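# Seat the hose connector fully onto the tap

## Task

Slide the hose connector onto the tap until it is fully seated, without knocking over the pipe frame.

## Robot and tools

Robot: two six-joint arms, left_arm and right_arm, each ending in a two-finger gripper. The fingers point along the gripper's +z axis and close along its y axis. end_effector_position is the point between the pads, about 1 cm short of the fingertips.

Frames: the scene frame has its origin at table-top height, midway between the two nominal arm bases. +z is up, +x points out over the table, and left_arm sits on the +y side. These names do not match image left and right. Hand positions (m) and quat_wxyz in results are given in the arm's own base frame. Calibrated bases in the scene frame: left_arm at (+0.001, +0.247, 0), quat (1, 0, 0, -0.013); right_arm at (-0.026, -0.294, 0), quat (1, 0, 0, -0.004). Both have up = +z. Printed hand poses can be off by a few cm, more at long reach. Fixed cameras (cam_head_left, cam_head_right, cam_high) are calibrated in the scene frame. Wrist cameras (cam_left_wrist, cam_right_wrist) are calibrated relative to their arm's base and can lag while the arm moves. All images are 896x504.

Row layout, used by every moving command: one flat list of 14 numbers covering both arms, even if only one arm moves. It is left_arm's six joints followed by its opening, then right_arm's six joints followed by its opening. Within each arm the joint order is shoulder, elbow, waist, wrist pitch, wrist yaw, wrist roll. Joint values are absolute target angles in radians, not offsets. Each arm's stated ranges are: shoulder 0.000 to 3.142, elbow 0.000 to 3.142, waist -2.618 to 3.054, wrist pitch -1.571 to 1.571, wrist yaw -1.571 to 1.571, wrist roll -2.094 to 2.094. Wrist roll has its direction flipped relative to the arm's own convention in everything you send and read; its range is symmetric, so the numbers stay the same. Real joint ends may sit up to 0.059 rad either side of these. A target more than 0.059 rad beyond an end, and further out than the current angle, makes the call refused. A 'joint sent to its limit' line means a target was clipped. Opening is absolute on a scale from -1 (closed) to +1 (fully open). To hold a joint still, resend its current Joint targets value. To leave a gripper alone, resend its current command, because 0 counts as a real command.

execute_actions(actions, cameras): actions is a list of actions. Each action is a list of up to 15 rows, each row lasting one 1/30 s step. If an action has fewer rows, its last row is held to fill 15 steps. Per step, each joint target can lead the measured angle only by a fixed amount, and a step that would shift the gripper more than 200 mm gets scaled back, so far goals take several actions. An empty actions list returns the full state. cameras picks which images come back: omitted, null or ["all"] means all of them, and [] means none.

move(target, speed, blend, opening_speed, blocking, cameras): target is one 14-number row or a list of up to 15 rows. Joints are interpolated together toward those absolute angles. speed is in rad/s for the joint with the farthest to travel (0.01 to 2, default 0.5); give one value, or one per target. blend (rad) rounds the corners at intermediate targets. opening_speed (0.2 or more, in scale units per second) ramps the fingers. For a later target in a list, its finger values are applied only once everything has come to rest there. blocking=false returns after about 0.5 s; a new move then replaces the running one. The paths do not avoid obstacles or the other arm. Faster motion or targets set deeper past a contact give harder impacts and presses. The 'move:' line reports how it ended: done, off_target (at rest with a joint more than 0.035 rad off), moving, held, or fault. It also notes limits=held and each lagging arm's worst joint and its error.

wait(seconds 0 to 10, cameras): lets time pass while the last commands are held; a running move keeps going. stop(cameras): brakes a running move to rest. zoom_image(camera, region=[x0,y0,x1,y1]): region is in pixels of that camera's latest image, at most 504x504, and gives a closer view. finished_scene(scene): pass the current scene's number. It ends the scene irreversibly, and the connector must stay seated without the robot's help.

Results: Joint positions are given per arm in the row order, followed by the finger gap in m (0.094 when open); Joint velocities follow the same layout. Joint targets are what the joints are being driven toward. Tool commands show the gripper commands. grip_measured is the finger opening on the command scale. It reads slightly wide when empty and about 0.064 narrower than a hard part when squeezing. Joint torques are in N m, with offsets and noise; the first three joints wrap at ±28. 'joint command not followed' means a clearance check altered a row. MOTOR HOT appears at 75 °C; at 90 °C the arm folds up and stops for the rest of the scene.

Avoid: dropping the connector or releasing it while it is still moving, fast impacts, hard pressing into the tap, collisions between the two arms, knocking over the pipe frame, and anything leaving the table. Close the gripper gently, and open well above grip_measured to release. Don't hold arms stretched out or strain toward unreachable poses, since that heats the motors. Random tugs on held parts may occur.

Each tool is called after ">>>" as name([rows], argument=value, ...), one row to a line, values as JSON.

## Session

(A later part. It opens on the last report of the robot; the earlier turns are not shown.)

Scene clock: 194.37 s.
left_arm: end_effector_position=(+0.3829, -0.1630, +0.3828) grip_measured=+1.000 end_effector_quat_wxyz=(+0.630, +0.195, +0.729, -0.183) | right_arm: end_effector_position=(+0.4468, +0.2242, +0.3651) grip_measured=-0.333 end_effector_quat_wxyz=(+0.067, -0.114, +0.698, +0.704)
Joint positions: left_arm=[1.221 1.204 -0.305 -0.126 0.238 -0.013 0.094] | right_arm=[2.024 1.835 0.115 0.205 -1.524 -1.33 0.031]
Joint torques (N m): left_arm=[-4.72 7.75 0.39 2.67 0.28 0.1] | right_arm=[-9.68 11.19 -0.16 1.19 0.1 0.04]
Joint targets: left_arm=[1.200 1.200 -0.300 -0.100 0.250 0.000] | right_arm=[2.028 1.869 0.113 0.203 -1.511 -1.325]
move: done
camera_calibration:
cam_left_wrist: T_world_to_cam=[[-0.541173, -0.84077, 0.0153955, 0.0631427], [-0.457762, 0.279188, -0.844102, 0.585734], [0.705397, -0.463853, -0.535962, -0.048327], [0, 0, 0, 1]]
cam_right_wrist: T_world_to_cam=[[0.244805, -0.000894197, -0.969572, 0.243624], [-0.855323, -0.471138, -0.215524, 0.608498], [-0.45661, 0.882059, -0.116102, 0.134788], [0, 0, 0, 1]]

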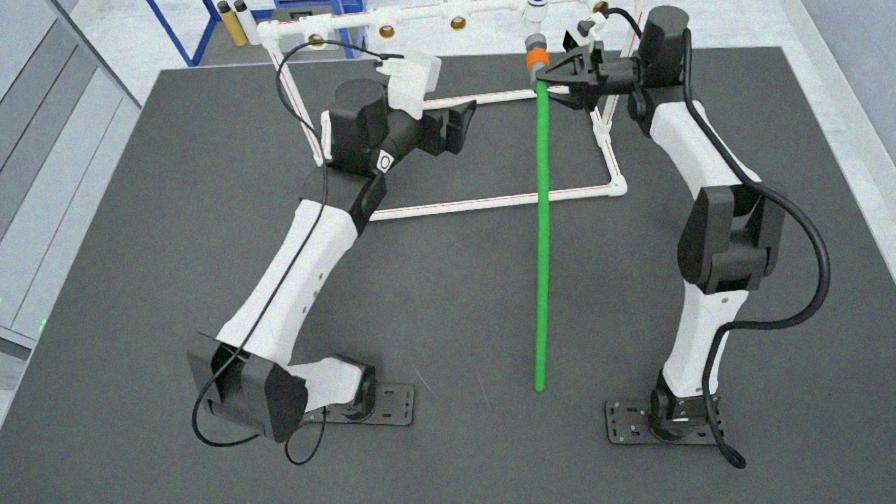

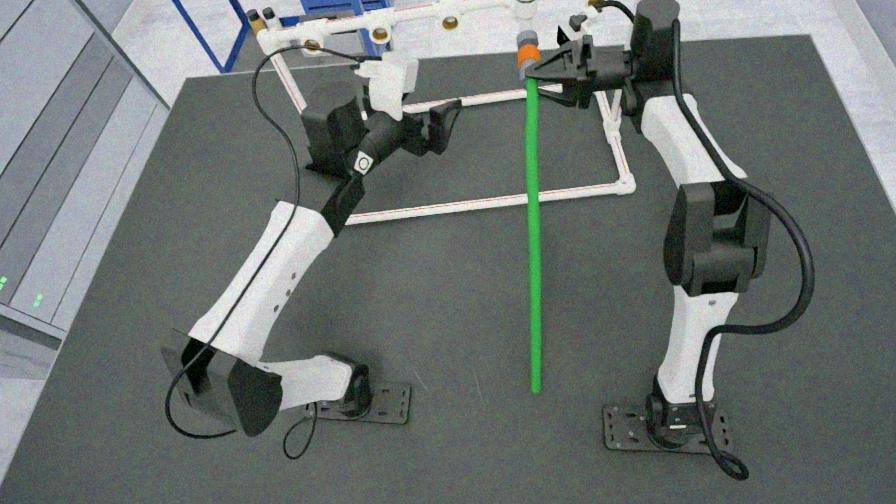

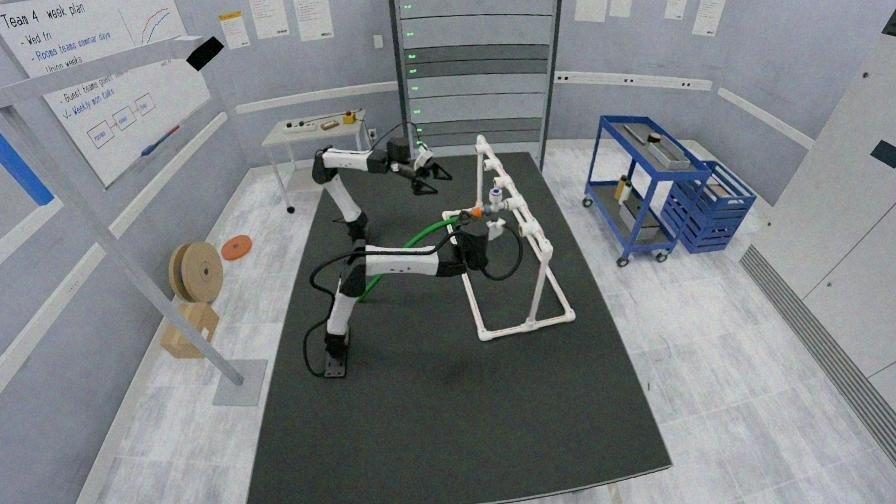

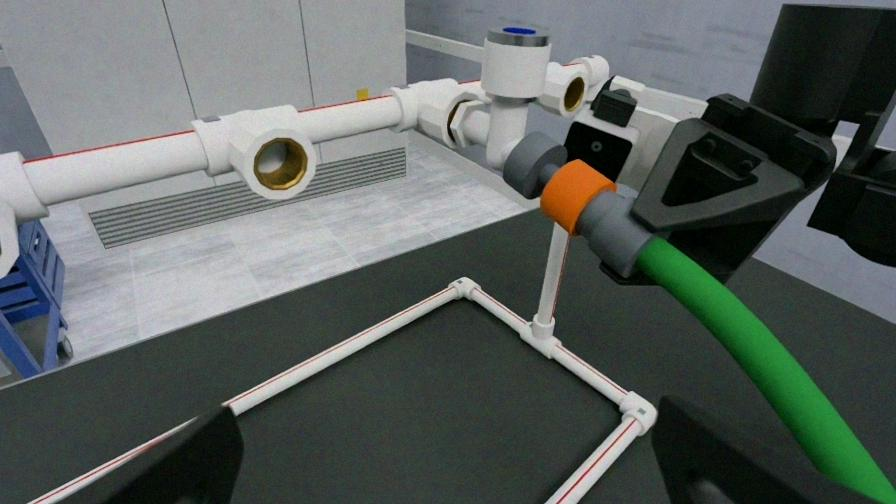

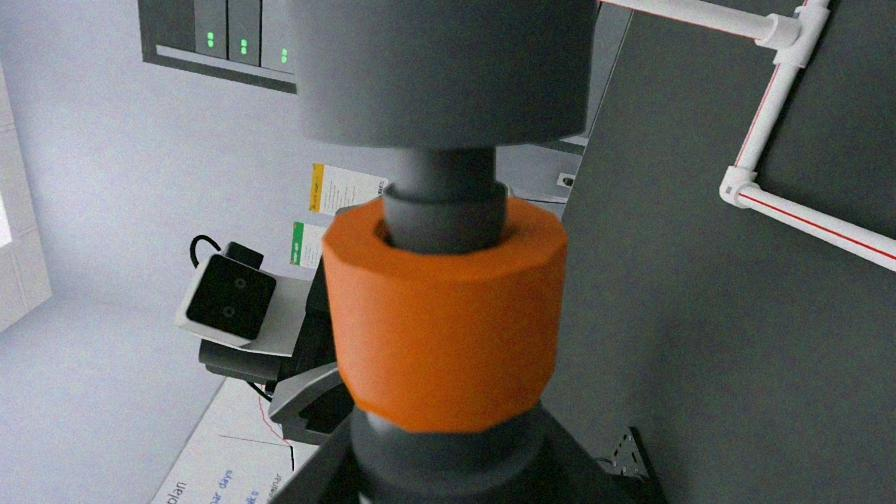

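>>> move(target=[1.2,1.2,-0.3,-0.1,0.25,0,1,2.067,1.935,0.111,0.175,-1.511,-1.325,-0.45], speed=0.08)

>>> zoom_image(camera="cam_right_wrist", region=[270, 0, 620, 300])

Scene clock: 197.10 s.
left_arm: end_effector_position=(+0.3829, -0.1630, +0.3828) grip_measured=+1.000 end_effector_quat_wxyz=(+0.630, +0.195, +0.729, -0.183) | right_arm: end_effector_position=(+0.4548, +0.2245, +0.3662) grip_measured=-0.333 end_effector_quat_wxyz=(+0.063, -0.113, +0.698, +0.704)
Joint positions: left_arm=[1.221 1.204 -0.305 -0.126 0.238 -0.013 0.094] | right_arm=[2.063 1.899 0.113 0.173 -1.53 -1.33 0.031]
Joint torques (N m): left_arm=[-4.71 7.73 0.43 2.69 0.28 0.1] | right_arm=[-9.96 11.41 -0.2 1.22 0.16 0.04]
Joint targets: left_arm=[1.200 1.200 -0.300 -0.100 0.250 0.000] | right_arm=[2.067 1.935 0.111 0.175 -1.511 -1.325]
move: off_target (right_arm); right_arm: the elbow is farthest, 0.036 rad from its target
camera_calibration:
cam_left_wrist: T_world_to_cam=[[-0.541173, -0.84077, 0.0153955, 0.0631427], [-0.457762, 0.279188, -0.844102, 0.585734], [0.705397, -0.463853, -0.535962, -0.048327], [0, 0, 0, 1]]
cam_right_wrist: T_world_to_cam=[[0.238196, -0.00070476, -0.971217, 0.246278], [-0.854786, -0.474906, -0.209296, 0.614055], [-0.46109, 0.880036, -0.113723, 0.140004], [0, 0, 0, 1]]

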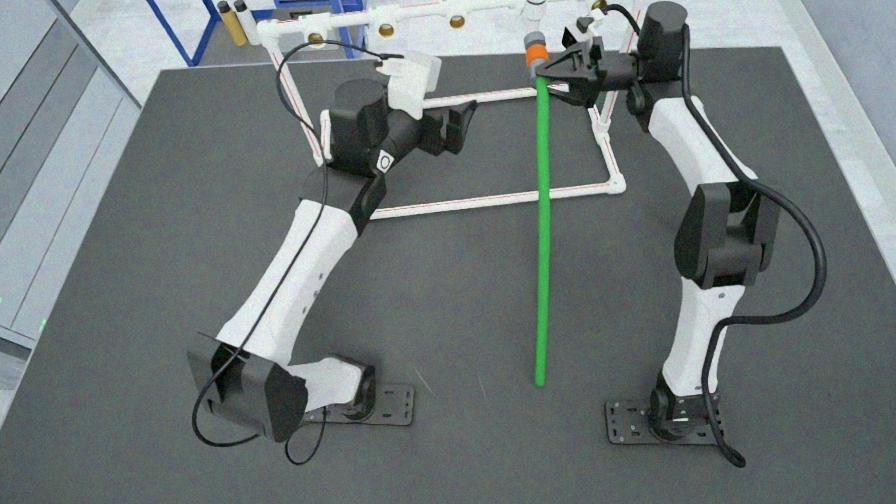

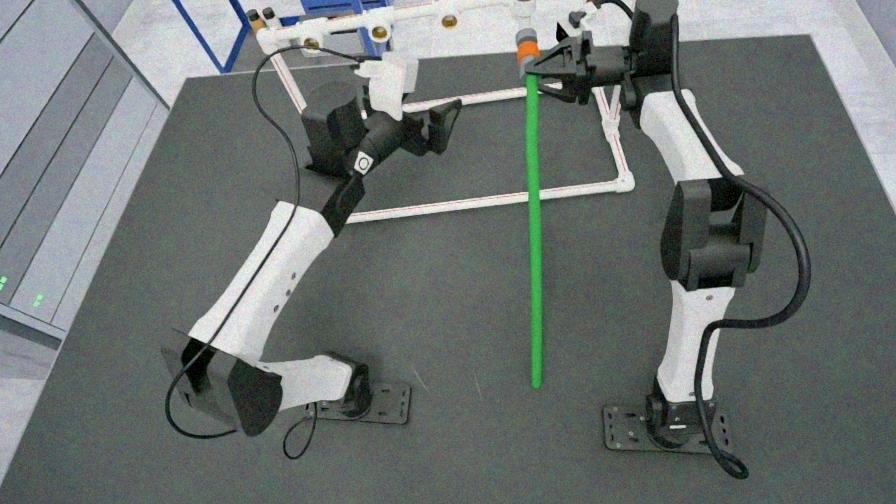

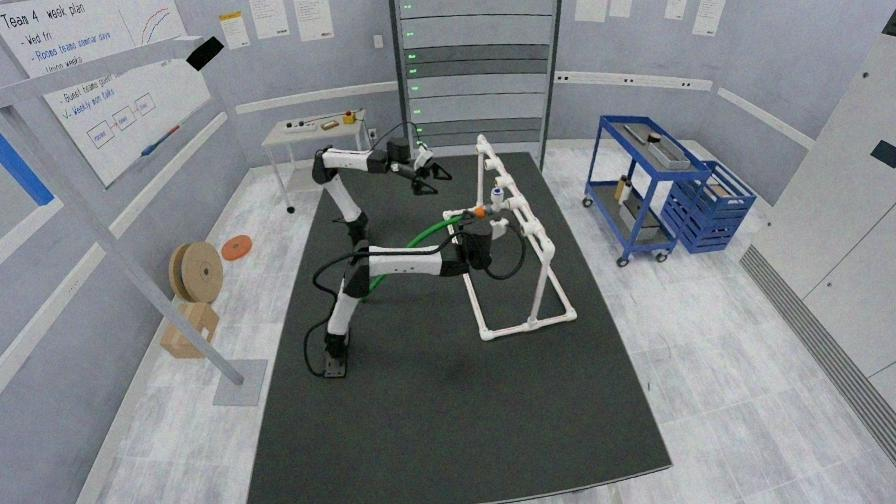

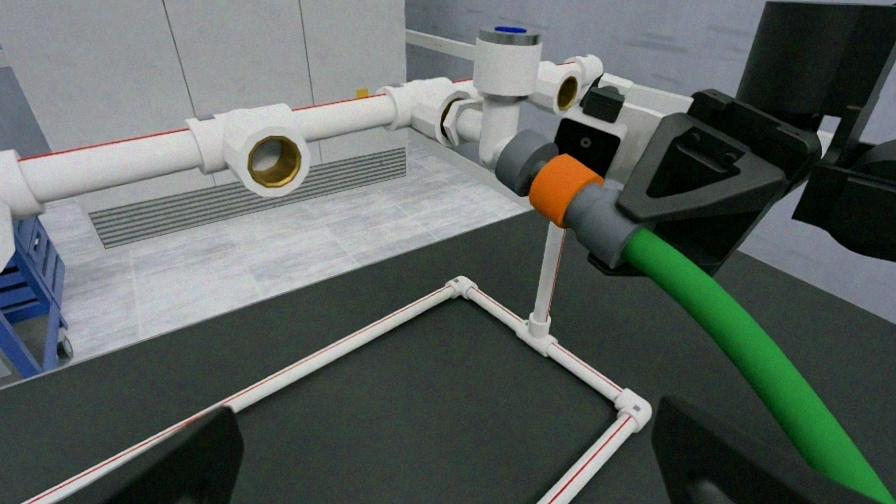

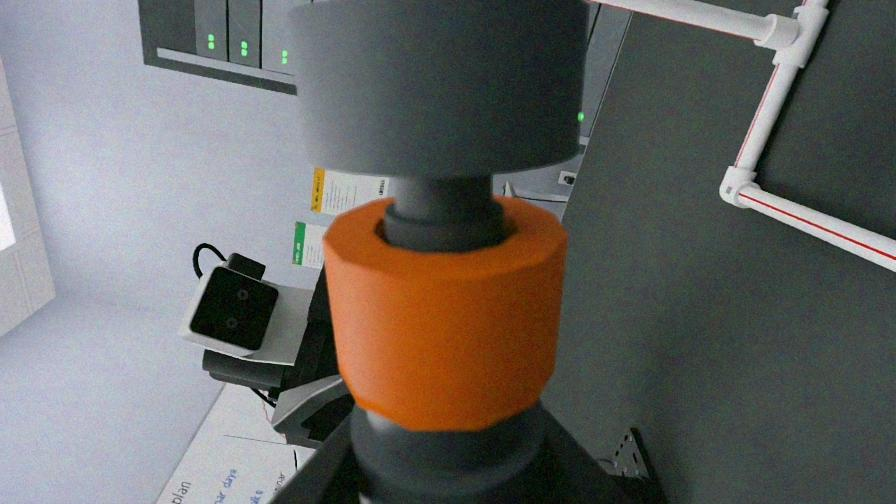

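Scaled by 1.440 from the camera's 896x504 image, which has a finer 1280x720 frame.

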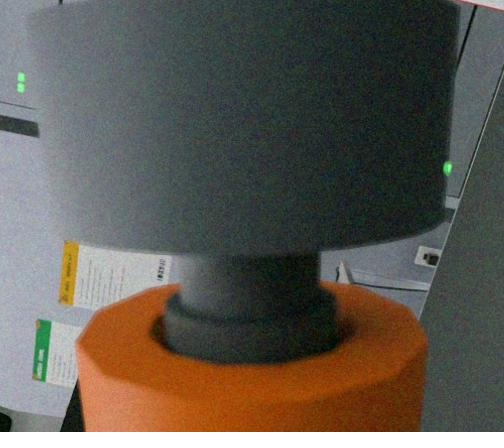

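>>> move(target=[1.615,1.6122,-0.307,0.045,0.485,0.012,1,2.067,1.935,0.111,0.175,-1.511,-1.325,-0.45], speed=0.3)

Scene clock: 209.17 s.
left_arm: end_effector_position=(+0.4554, -0.2253, +0.4295) grip_measured=+1.000 end_effector_quat_wxyz=(+0.652, +0.268, +0.657, -0.267) | right_arm: end_effector_position=(+0.4548, +0.2245, +0.3662) grip_measured=-0.333 end_effector_quat_wxyz=(+0.063, -0.113, +0.698, +0.704)
Joint positions: left_arm=[1.603 1.577 -0.305 0.019 0.472 -0.001 0.094] | right_arm=[2.063 1.899 0.113 0.172 -1.53 -1.33 0.031]
Joint torques (N m): left_arm=[-4.74 11.36 -0.2 2.59 0.29 0.12] | right_arm=[-9.92 11.41 -0.2 1.23 0.16 0.03]
Joint targets: left_arm=[1.615 1.612 -0.307 0.045 0.485 0.012] | right_arm=[2.067 1.935 0.111 0.175 -1.511 -1.325]
move: off_target (right_arm); right_arm: the elbow is farthest, 0.036 rad from its target
camera_calibration:
cam_left_wrist: T_world_to_cam=[[-0.721028, -0.692863, -0.00773669, 0.17447], [-0.28571, 0.307459, -0.907656, 0.631049], [0.63126, -0.652235, -0.419645, -0.161914], [0, 0, 0, 1]]
cam_right_wrist: T_world_to_cam=[[0.237828, -0.00074654, -0.971307, 0.246553], [-0.854865, -0.474915, -0.208952, 0.613974], [-0.461133, 0.880031, -0.113586, 0.139979], [0, 0, 0, 1]]

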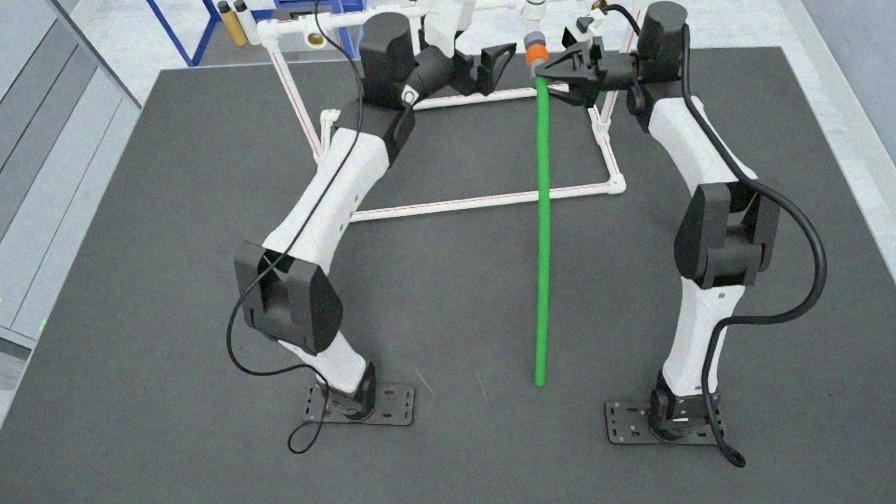

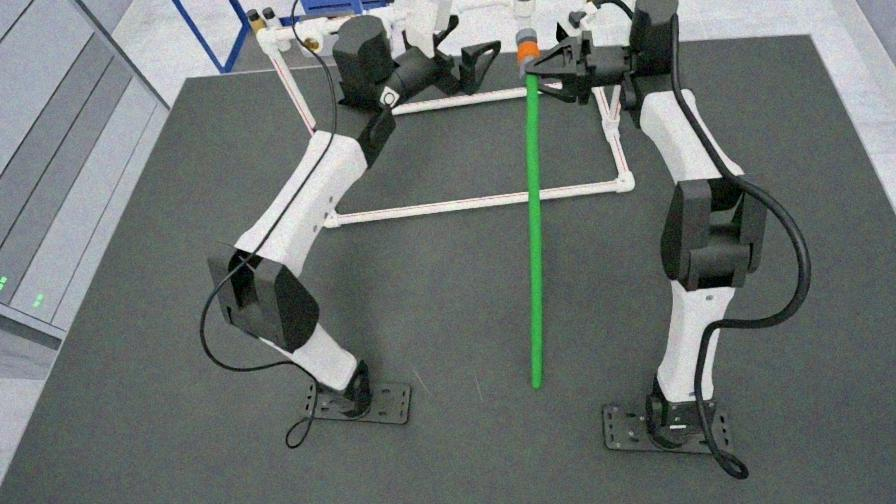

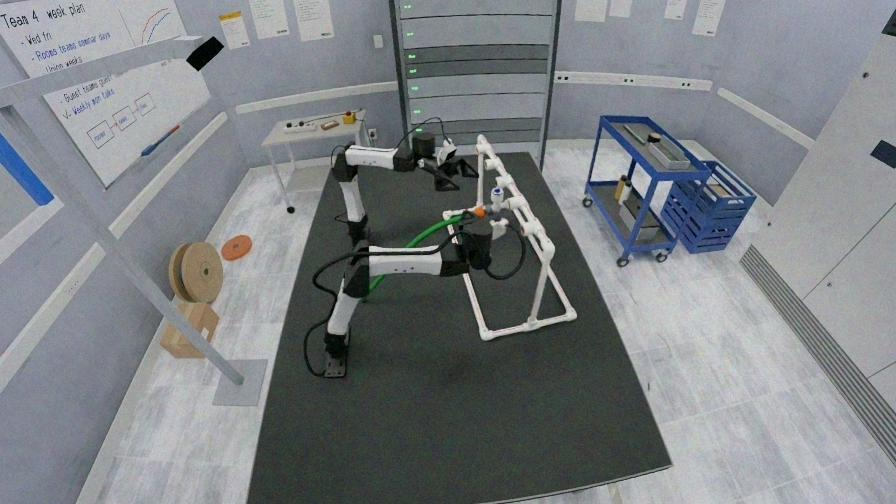

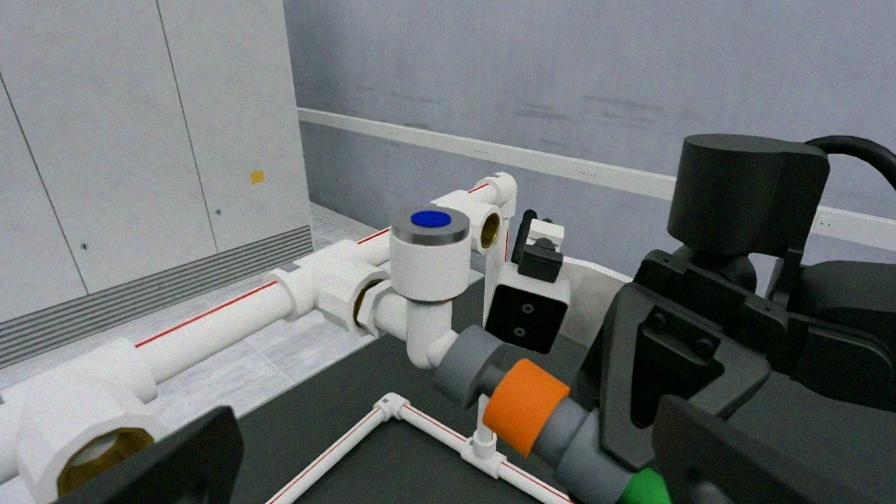

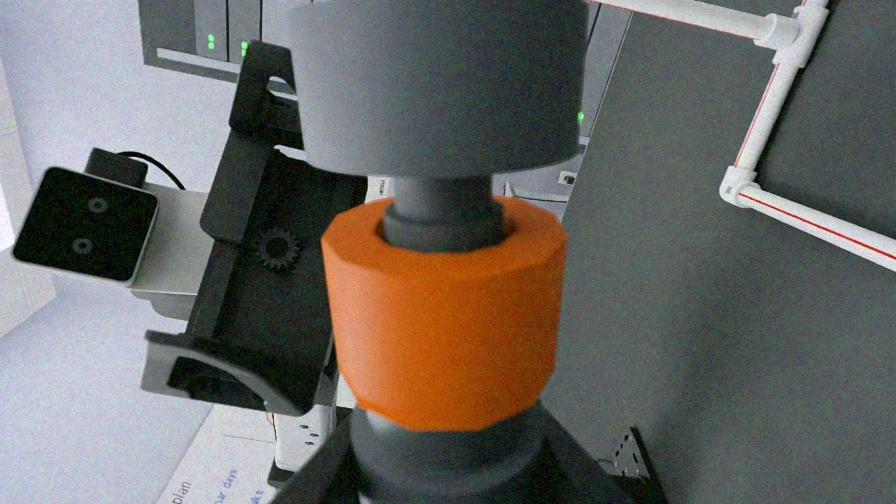

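>>> move(target=[1.990,2.072,-0.405,-0.033,0.387,0.012,1,2.067,1.935,0.111,0.175,-1.511,-1.325,-0.45], speed=0.2)

Scene clock: 242.77 s.
left_arm: end_effector_position=(+0.5236, -0.2934, +0.4393) grip_measured=+1.000 end_effector_quat_wxyz=(+0.663, +0.276, +0.640, -0.275) | right_arm: end_effector_position=(+0.4548, +0.2245, +0.3662) grip_measured=-0.333 end_effector_quat_wxyz=(+0.063, -0.113, +0.698, +0.704)
Joint positions: left_arm=[1.974 2.038 -0.399 -0.032 0.401 -0.001 0.094] | right_arm=[2.063 1.899 0.113 0.172 -1.53 -1.33 0.031]
Joint torques (N m): left_arm=[-6.84 11.11 -0.53 2.27 -0.05 0.11] | right_arm=[-9.94 11.4 -0.21 1.23 0.16 0.04]
Heat: left arm: 66 °C; right arm: 63 °C.
Joint targets: left_arm=[1.990 2.072 -0.405 -0.033 0.387 0.012] | right_arm=[2.067 1.935 0.111 0.175 -1.511 -1.325]
move: off_target (right_arm); right_arm: the elbow is farthest, 0.036 rad from its target
camera_calibration:
cam_left_wrist: T_world_to_cam=[[-0.736136, -0.676415, -0.0238117, 0.196251], [-0.246219, 0.300396, -0.921487, 0.663618], [0.630461, -0.672477, -0.387678, -0.264865], [0, 0, 0, 1]]
cam_right_wrist: T_world_to_cam=[[0.237828, -0.00074654, -0.971307, 0.246553], [-0.854865, -0.474915, -0.208952, 0.613974], [-0.461133, 0.880031, -0.113586, 0.139979], [0, 0, 0, 1]]

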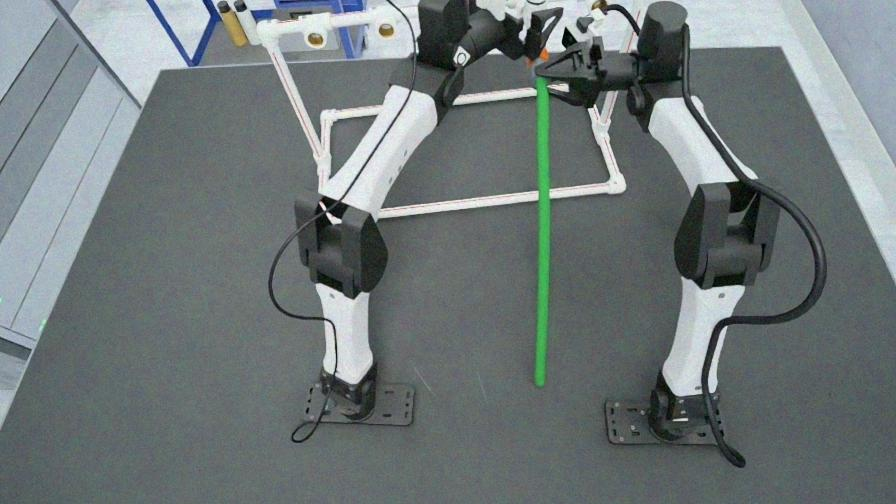

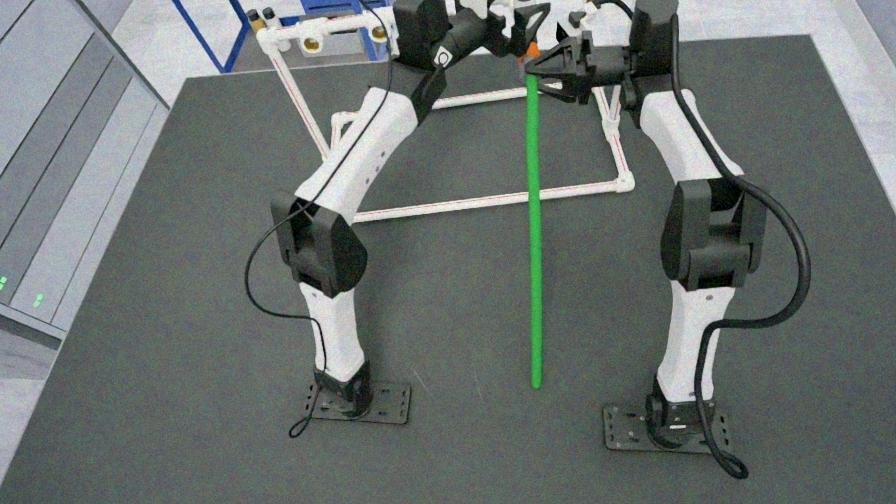

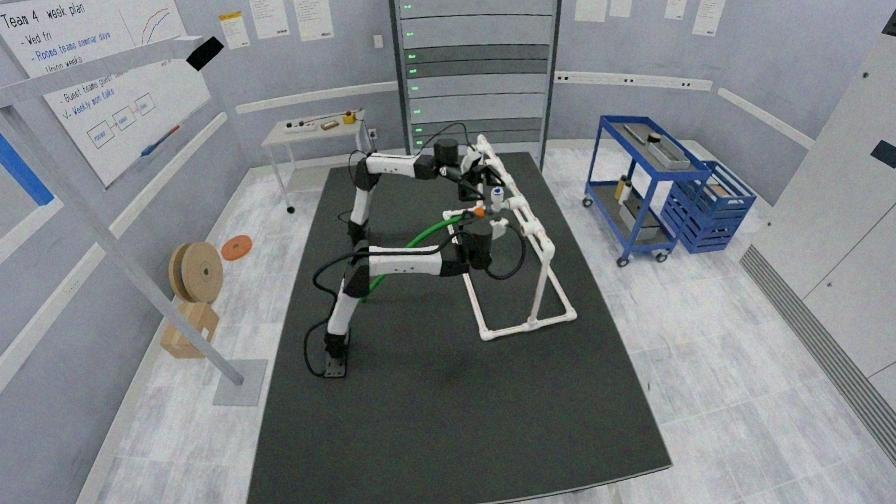

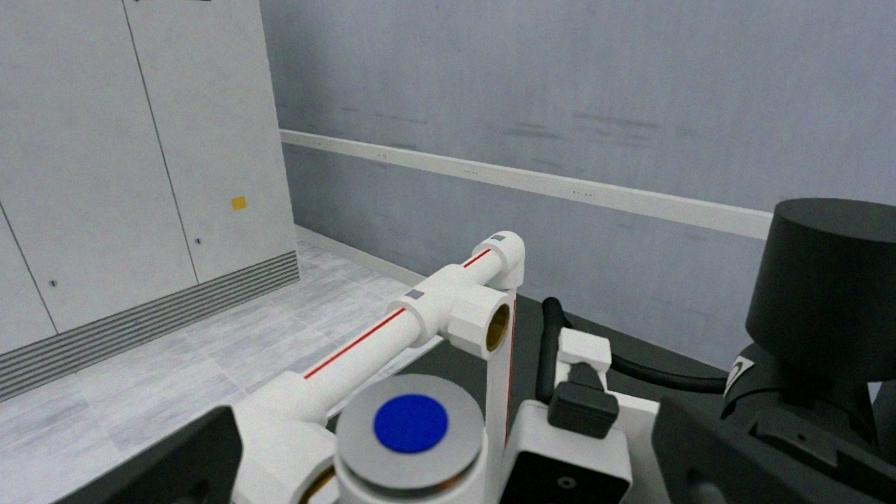

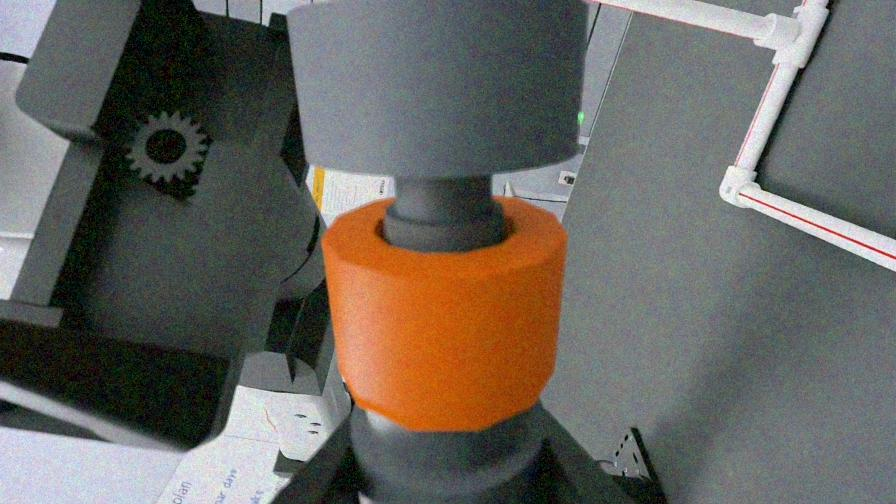

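>>> move([
  [1.990,2.055,-0.405,-0.033,0.325,0.012,1,2.067,1.935,0.111,0.175,-1.511,-1.325,-0.45],
  [1.990,2.055,-0.405,-0.033,0.325,0.012,-0.1,2.067,1.935,0.111,0.175,-1.511,-1.325,-0.45],
], speed=0.2, opening_speed=0.5, cameras=["cam_left_wrist"])

Scene clock: 249.63 s.
left_arm: end_effector_position=(+0.5311, -0.2856, +0.4393) grip_measured=-0.098 end_effector_quat_wxyz=(+0.671, +0.254, +0.648, -0.254) | right_arm: end_effector_position=(+0.4548, +0.2245, +0.3662) grip_measured=-0.333 end_effector_quat_wxyz=(+0.063, -0.113, +0.698, +0.704)
Joint positions: left_arm=[1.974 2.038 -0.399 -0.033 0.337 -0.001 0.042] | right_arm=[2.063 1.899 0.113 0.172 -1.53 -1.33 0.031]
Joint torques (N m): left_arm=[-6.84 9.61 -0.53 2.29 -0.05 0.1] | right_arm=[-9.95 11.38 -0.17 1.23 0.16 0.04]
Joint targets: left_arm=[1.990 2.055 -0.405 -0.033 0.325 0.012] | right_arm=[2.067 1.935 0.111 0.175 -1.511 -1.325]
move: off_target (right_arm); right_arm: the elbow is farthest, 0.036 rad from its target
camera_calibration:
cam_left_wrist: T_world_to_cam=[[-0.691902, -0.721662, -0.0218225, 0.169823], [-0.265715, 0.282629, -0.921692, 0.66853], [0.671317, -0.631922, -0.387308, -0.274633], [0, 0, 0, 1]]
Images, in order: cam_left_wrist.

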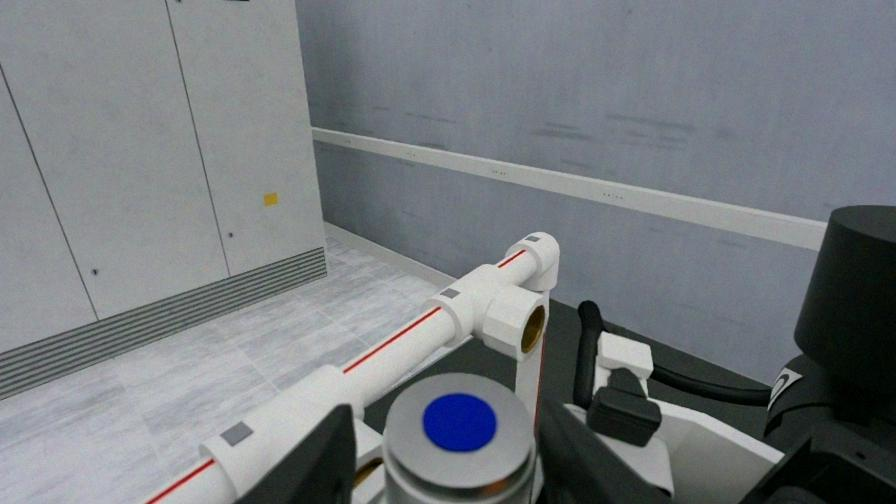

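>>> move(target=[1.990,2.055,-0.405,-0.033,0.325,0.012,-0.5,2.067,1.935,0.111,0.175,-1.511,-1.325,-0.45], opening_speed=0.25, cameras=["cam_left_wrist"])

>>> move(target=[1.990,2.055,-0.405,-0.033,0.325,0.012,-0.5,2.107,2.003,0.111,0.147,-1.511,-1.325,-0.45], speed=0.06)

>>> zoom_image(camera="cam_right_wrist", region=[270, 0, 620, 300])

Scene clock: 254.03 s.
left_arm: end_effector_position=(+0.5301, -0.2874, +0.4391) grip_measured=-0.325 end_effector_quat_wxyz=(+0.670, +0.255, +0.648, -0.256) | right_arm: end_effector_position=(+0.4548, +0.2245, +0.3662) grip_measured=-0.333 end_effector_quat_wxyz=(+0.063, -0.113, +0.698, +0.704)
Joint positions: left_arm=[1.974 2.038 -0.402 -0.033 0.337 -0.001 0.032] | right_arm=[2.063 1.899 0.113 0.172 -1.53 -1.33 0.031]
Joint torques (N m): left_arm=[-6.83 9.55 -0.18 2.3 -0.04 0.11] | right_arm=[-9.94 11.36 -0.18 1.23 0.16 0.04]
Joint targets: left_arm=[1.990 2.055 -0.405 -0.033 0.325 0.012] | right_arm=[2.067 1.935 0.111 0.175 -1.511 -1.325]
move: off_target (right_arm); right_arm: the elbow is farthest, 0.036 rad from its target
camera_calibration:
cam_left_wrist: T_world_to_cam=[[-0.694404, -0.719274, -0.0211688, 0.169551], [-0.265624, 0.283558, -0.921433, 0.668725], [0.668765, -0.634224, -0.38796, -0.27422], [0, 0, 0, 1]]
Images, in order: cam_left_wrist.

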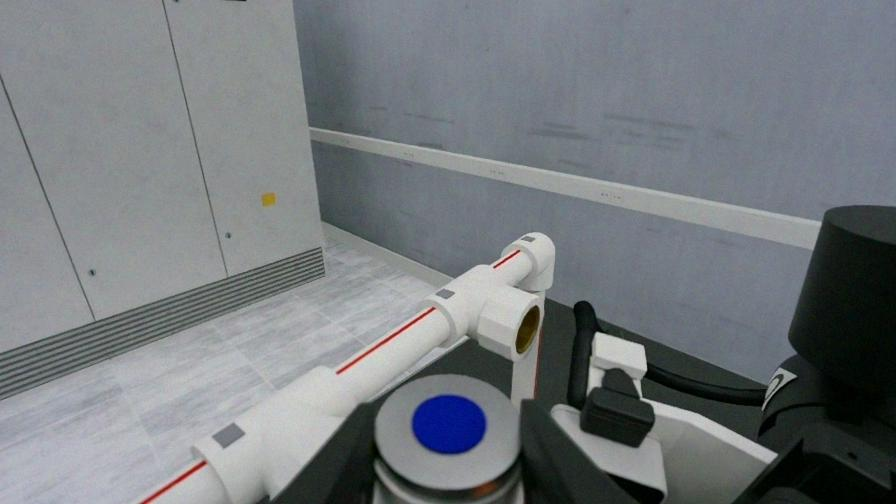

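Scene clock: 255.47 s.
left_arm: end_effector_position=(+0.5302, -0.2874, +0.4392) grip_measured=-0.326 end_effector_quat_wxyz=(+0.670, +0.255, +0.648, -0.256) | right_arm: end_effector_position=(+0.4587, +0.2250, +0.3668) grip_measured=-0.333 end_effector_quat_wxyz=(+0.051, -0.119, +0.697, +0.705)
Joint positions: left_arm=[1.974 2.038 -0.402 -0.033 0.337 -0.001 0.032] | right_arm=[2.102 1.964 0.113 0.139 -1.556 -1.33 0.031]
Joint torques (N m): left_arm=[-6.83 9.47 -0.25 2.3 -0.06 0.11] | right_arm=[-10.17 11.64 -0.2 1.27 0.48 0.04]
Joint targets: left_arm=[1.990 2.055 -0.405 -0.033 0.325 0.012] | right_arm=[2.107 2.003 0.111 0.147 -1.511 -1.325]
move: off_target (right_arm); right_arm: the wrist yaw is farthest, 0.045 rad from its target
camera_calibration:
cam_left_wrist: T_world_to_cam=[[-0.694123, -0.719542, -0.0212941, 0.169446], [-0.265413, 0.283309, -0.92157, 0.668682], [0.669141, -0.634031, -0.387627, -0.274472], [0, 0, 0, 1]]
cam_right_wrist: T_world_to_cam=[[0.230053, 0.00442124, -0.973168, 0.249288], [-0.843699, -0.49748, -0.201707, 0.615019], [-0.485024, 0.867464, -0.110717, 0.154086], [0, 0, 0, 1]]

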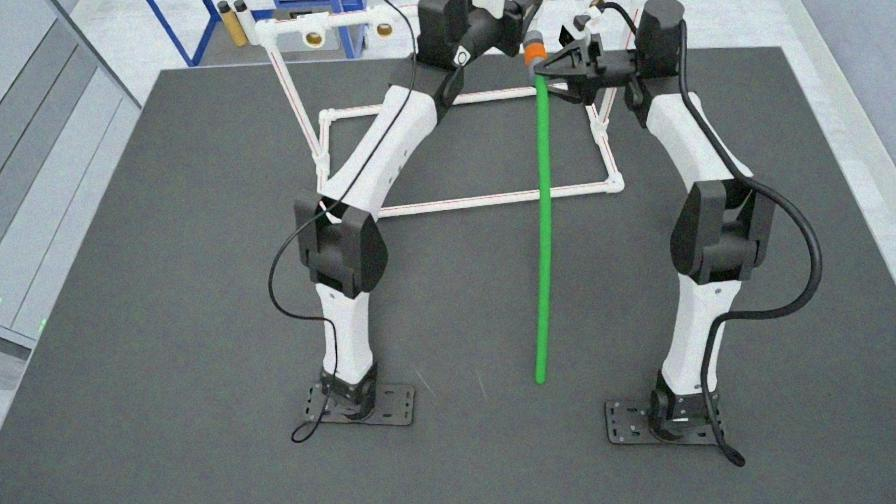

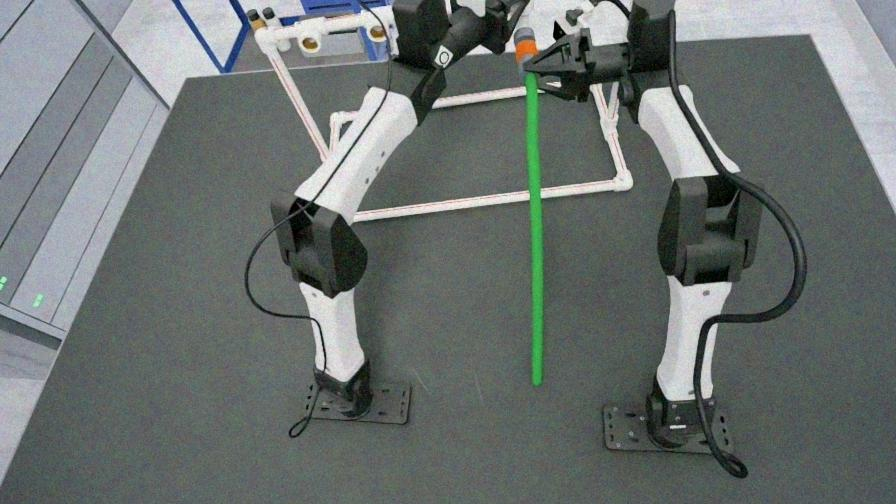

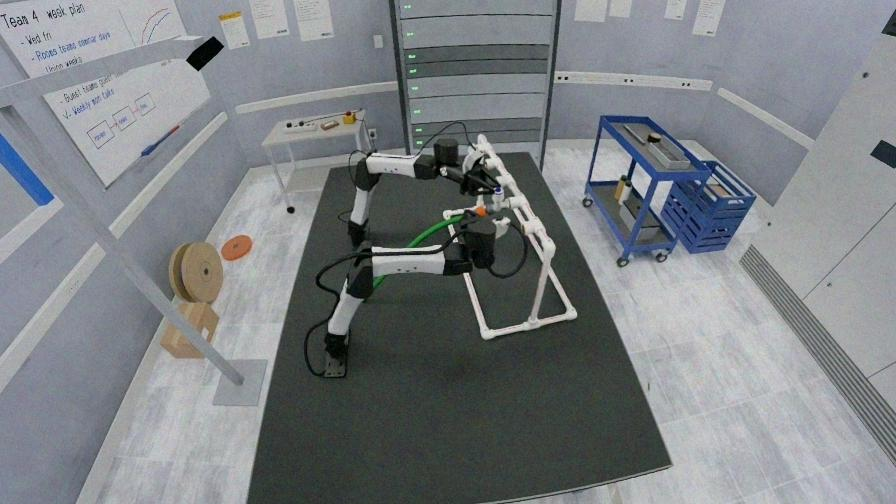

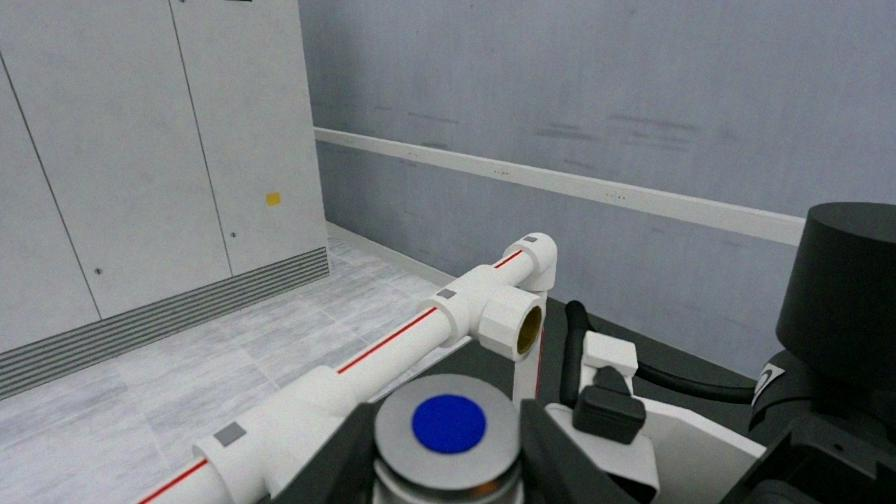

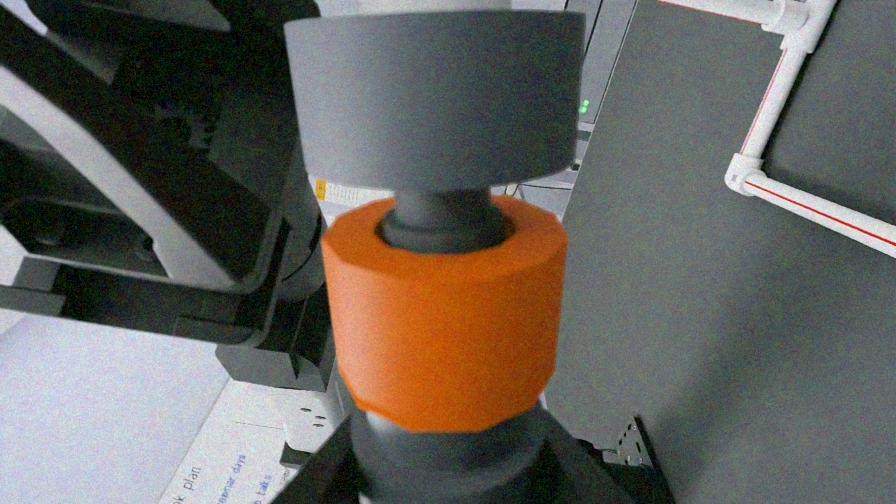

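Scaled by 1.440 from the camera's 896x504 image, which has a finer 1280x720 frame.

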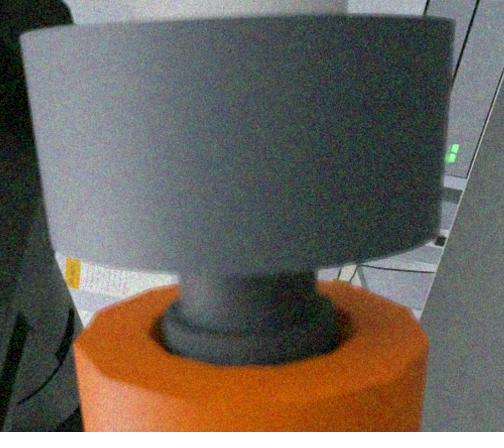

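>>> move(target=[1.990,2.055,-0.405,-0.033,0.325,0.012,-0.5,2.140,2.060,0.111,0.130,-1.46,-1.325,-0.5], speed=0.06)

>>> zoom_image(camera="cam_right_wrist", region=[270, 0, 620, 300])

Scene clock: 259.60 s.
left_arm: end_effector_position=(+0.5347, -0.2838, +0.4393) grip_measured=-0.328 end_effector_quat_wxyz=(+0.676, +0.246, +0.649, -0.247) | right_arm: end_effector_position=(+0.4652, +0.2260, +0.3674) grip_measured=-0.333 end_effector_quat_wxyz=(+0.049, -0.119, +0.697, +0.705)
Joint positions: left_arm=[1.979 2.038 -0.4 -0.022 0.313 -0.001 0.032] | right_arm=[2.134 2.017 0.113 0.115 -1.556 -1.33 0.031]
Joint torques (N m): left_arm=[-7.24 9.58 -0.43 2.17 0.23 0.1] | right_arm=[-10.33 12.12 -0.25 1.32 1.09 0.04]
Joint targets: left_arm=[1.990 2.055 -0.405 -0.033 0.325 0.012] | right_arm=[2.140 2.060 0.111 0.130 -1.460 -1.325]
move: off_target (right_arm); right_arm: the wrist yaw is farthest, 0.096 rad from its target
camera_calibration:
cam_left_wrist: T_world_to_cam=[[-0.675103, -0.737368, -0.0228912, 0.160655], [-0.267092, 0.273227, -0.924126, 0.668132], [0.687676, -0.617766, -0.381402, -0.28327], [0, 0, 0, 1]]
cam_right_wrist: T_world_to_cam=[[0.227836, 0.00433921, -0.97369, 0.249609], [-0.843775, -0.498177, -0.199658, 0.620544], [-0.485936, 0.867065, -0.109842, 0.156704], [0, 0, 0, 1]]

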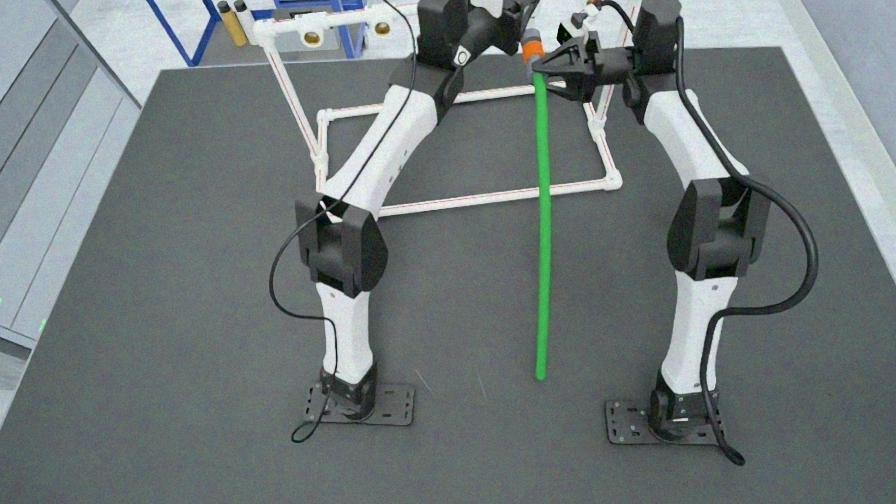

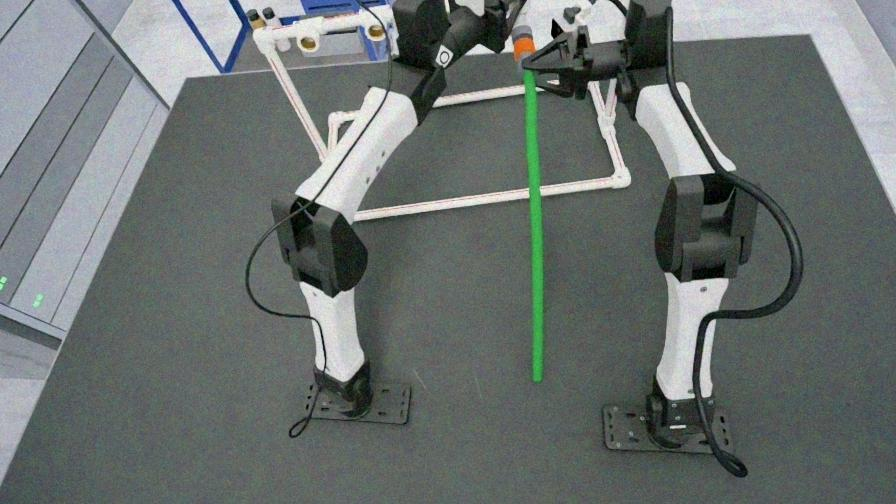

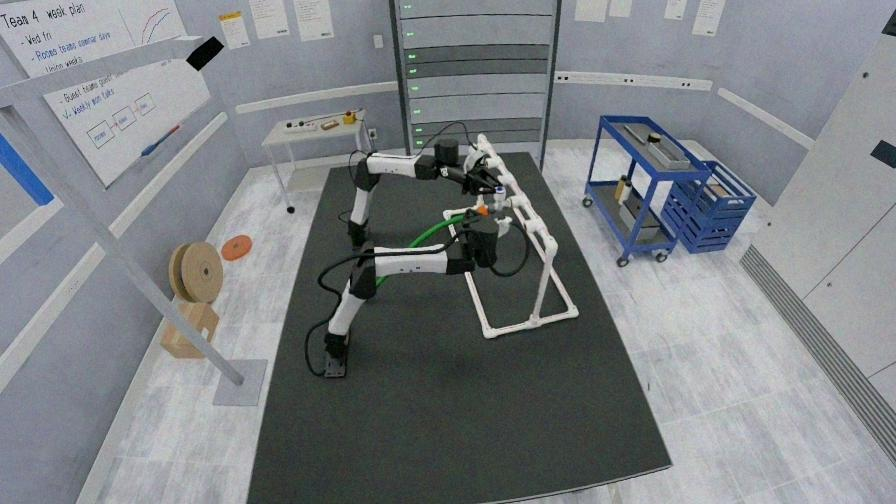

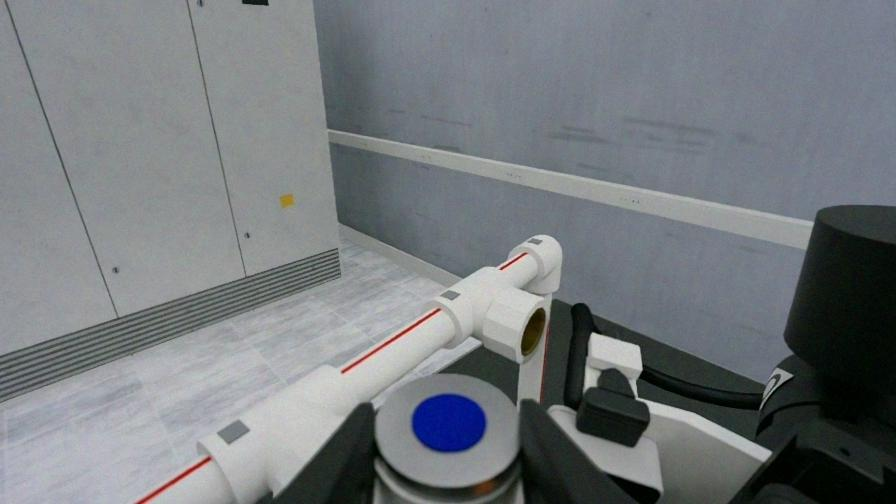

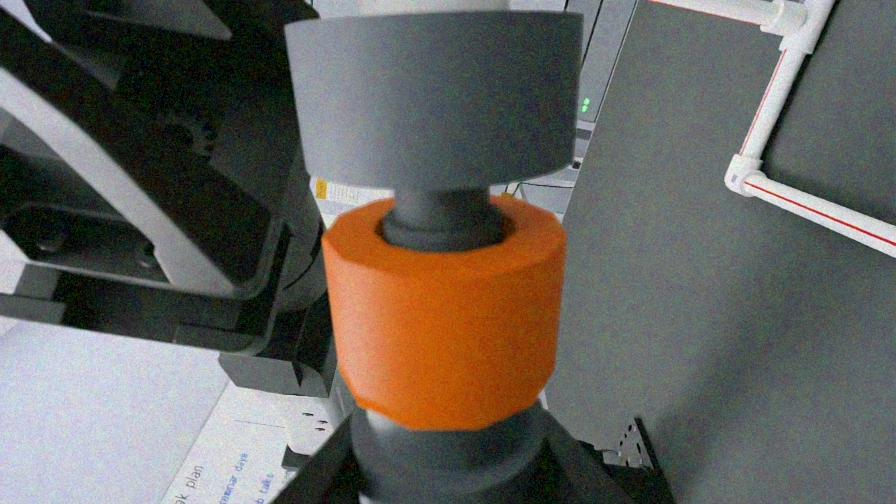

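Scaled by 1.440 from the camera's 896x504 image, which has a finer 1280x720 frame.

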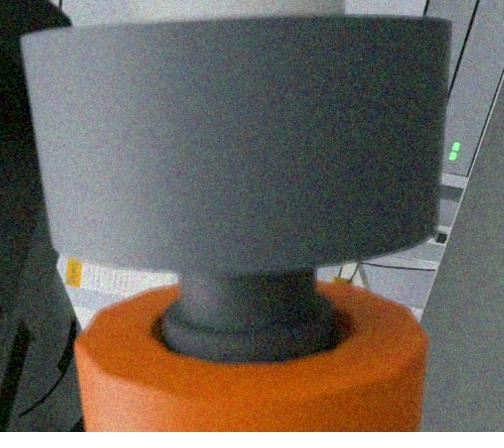

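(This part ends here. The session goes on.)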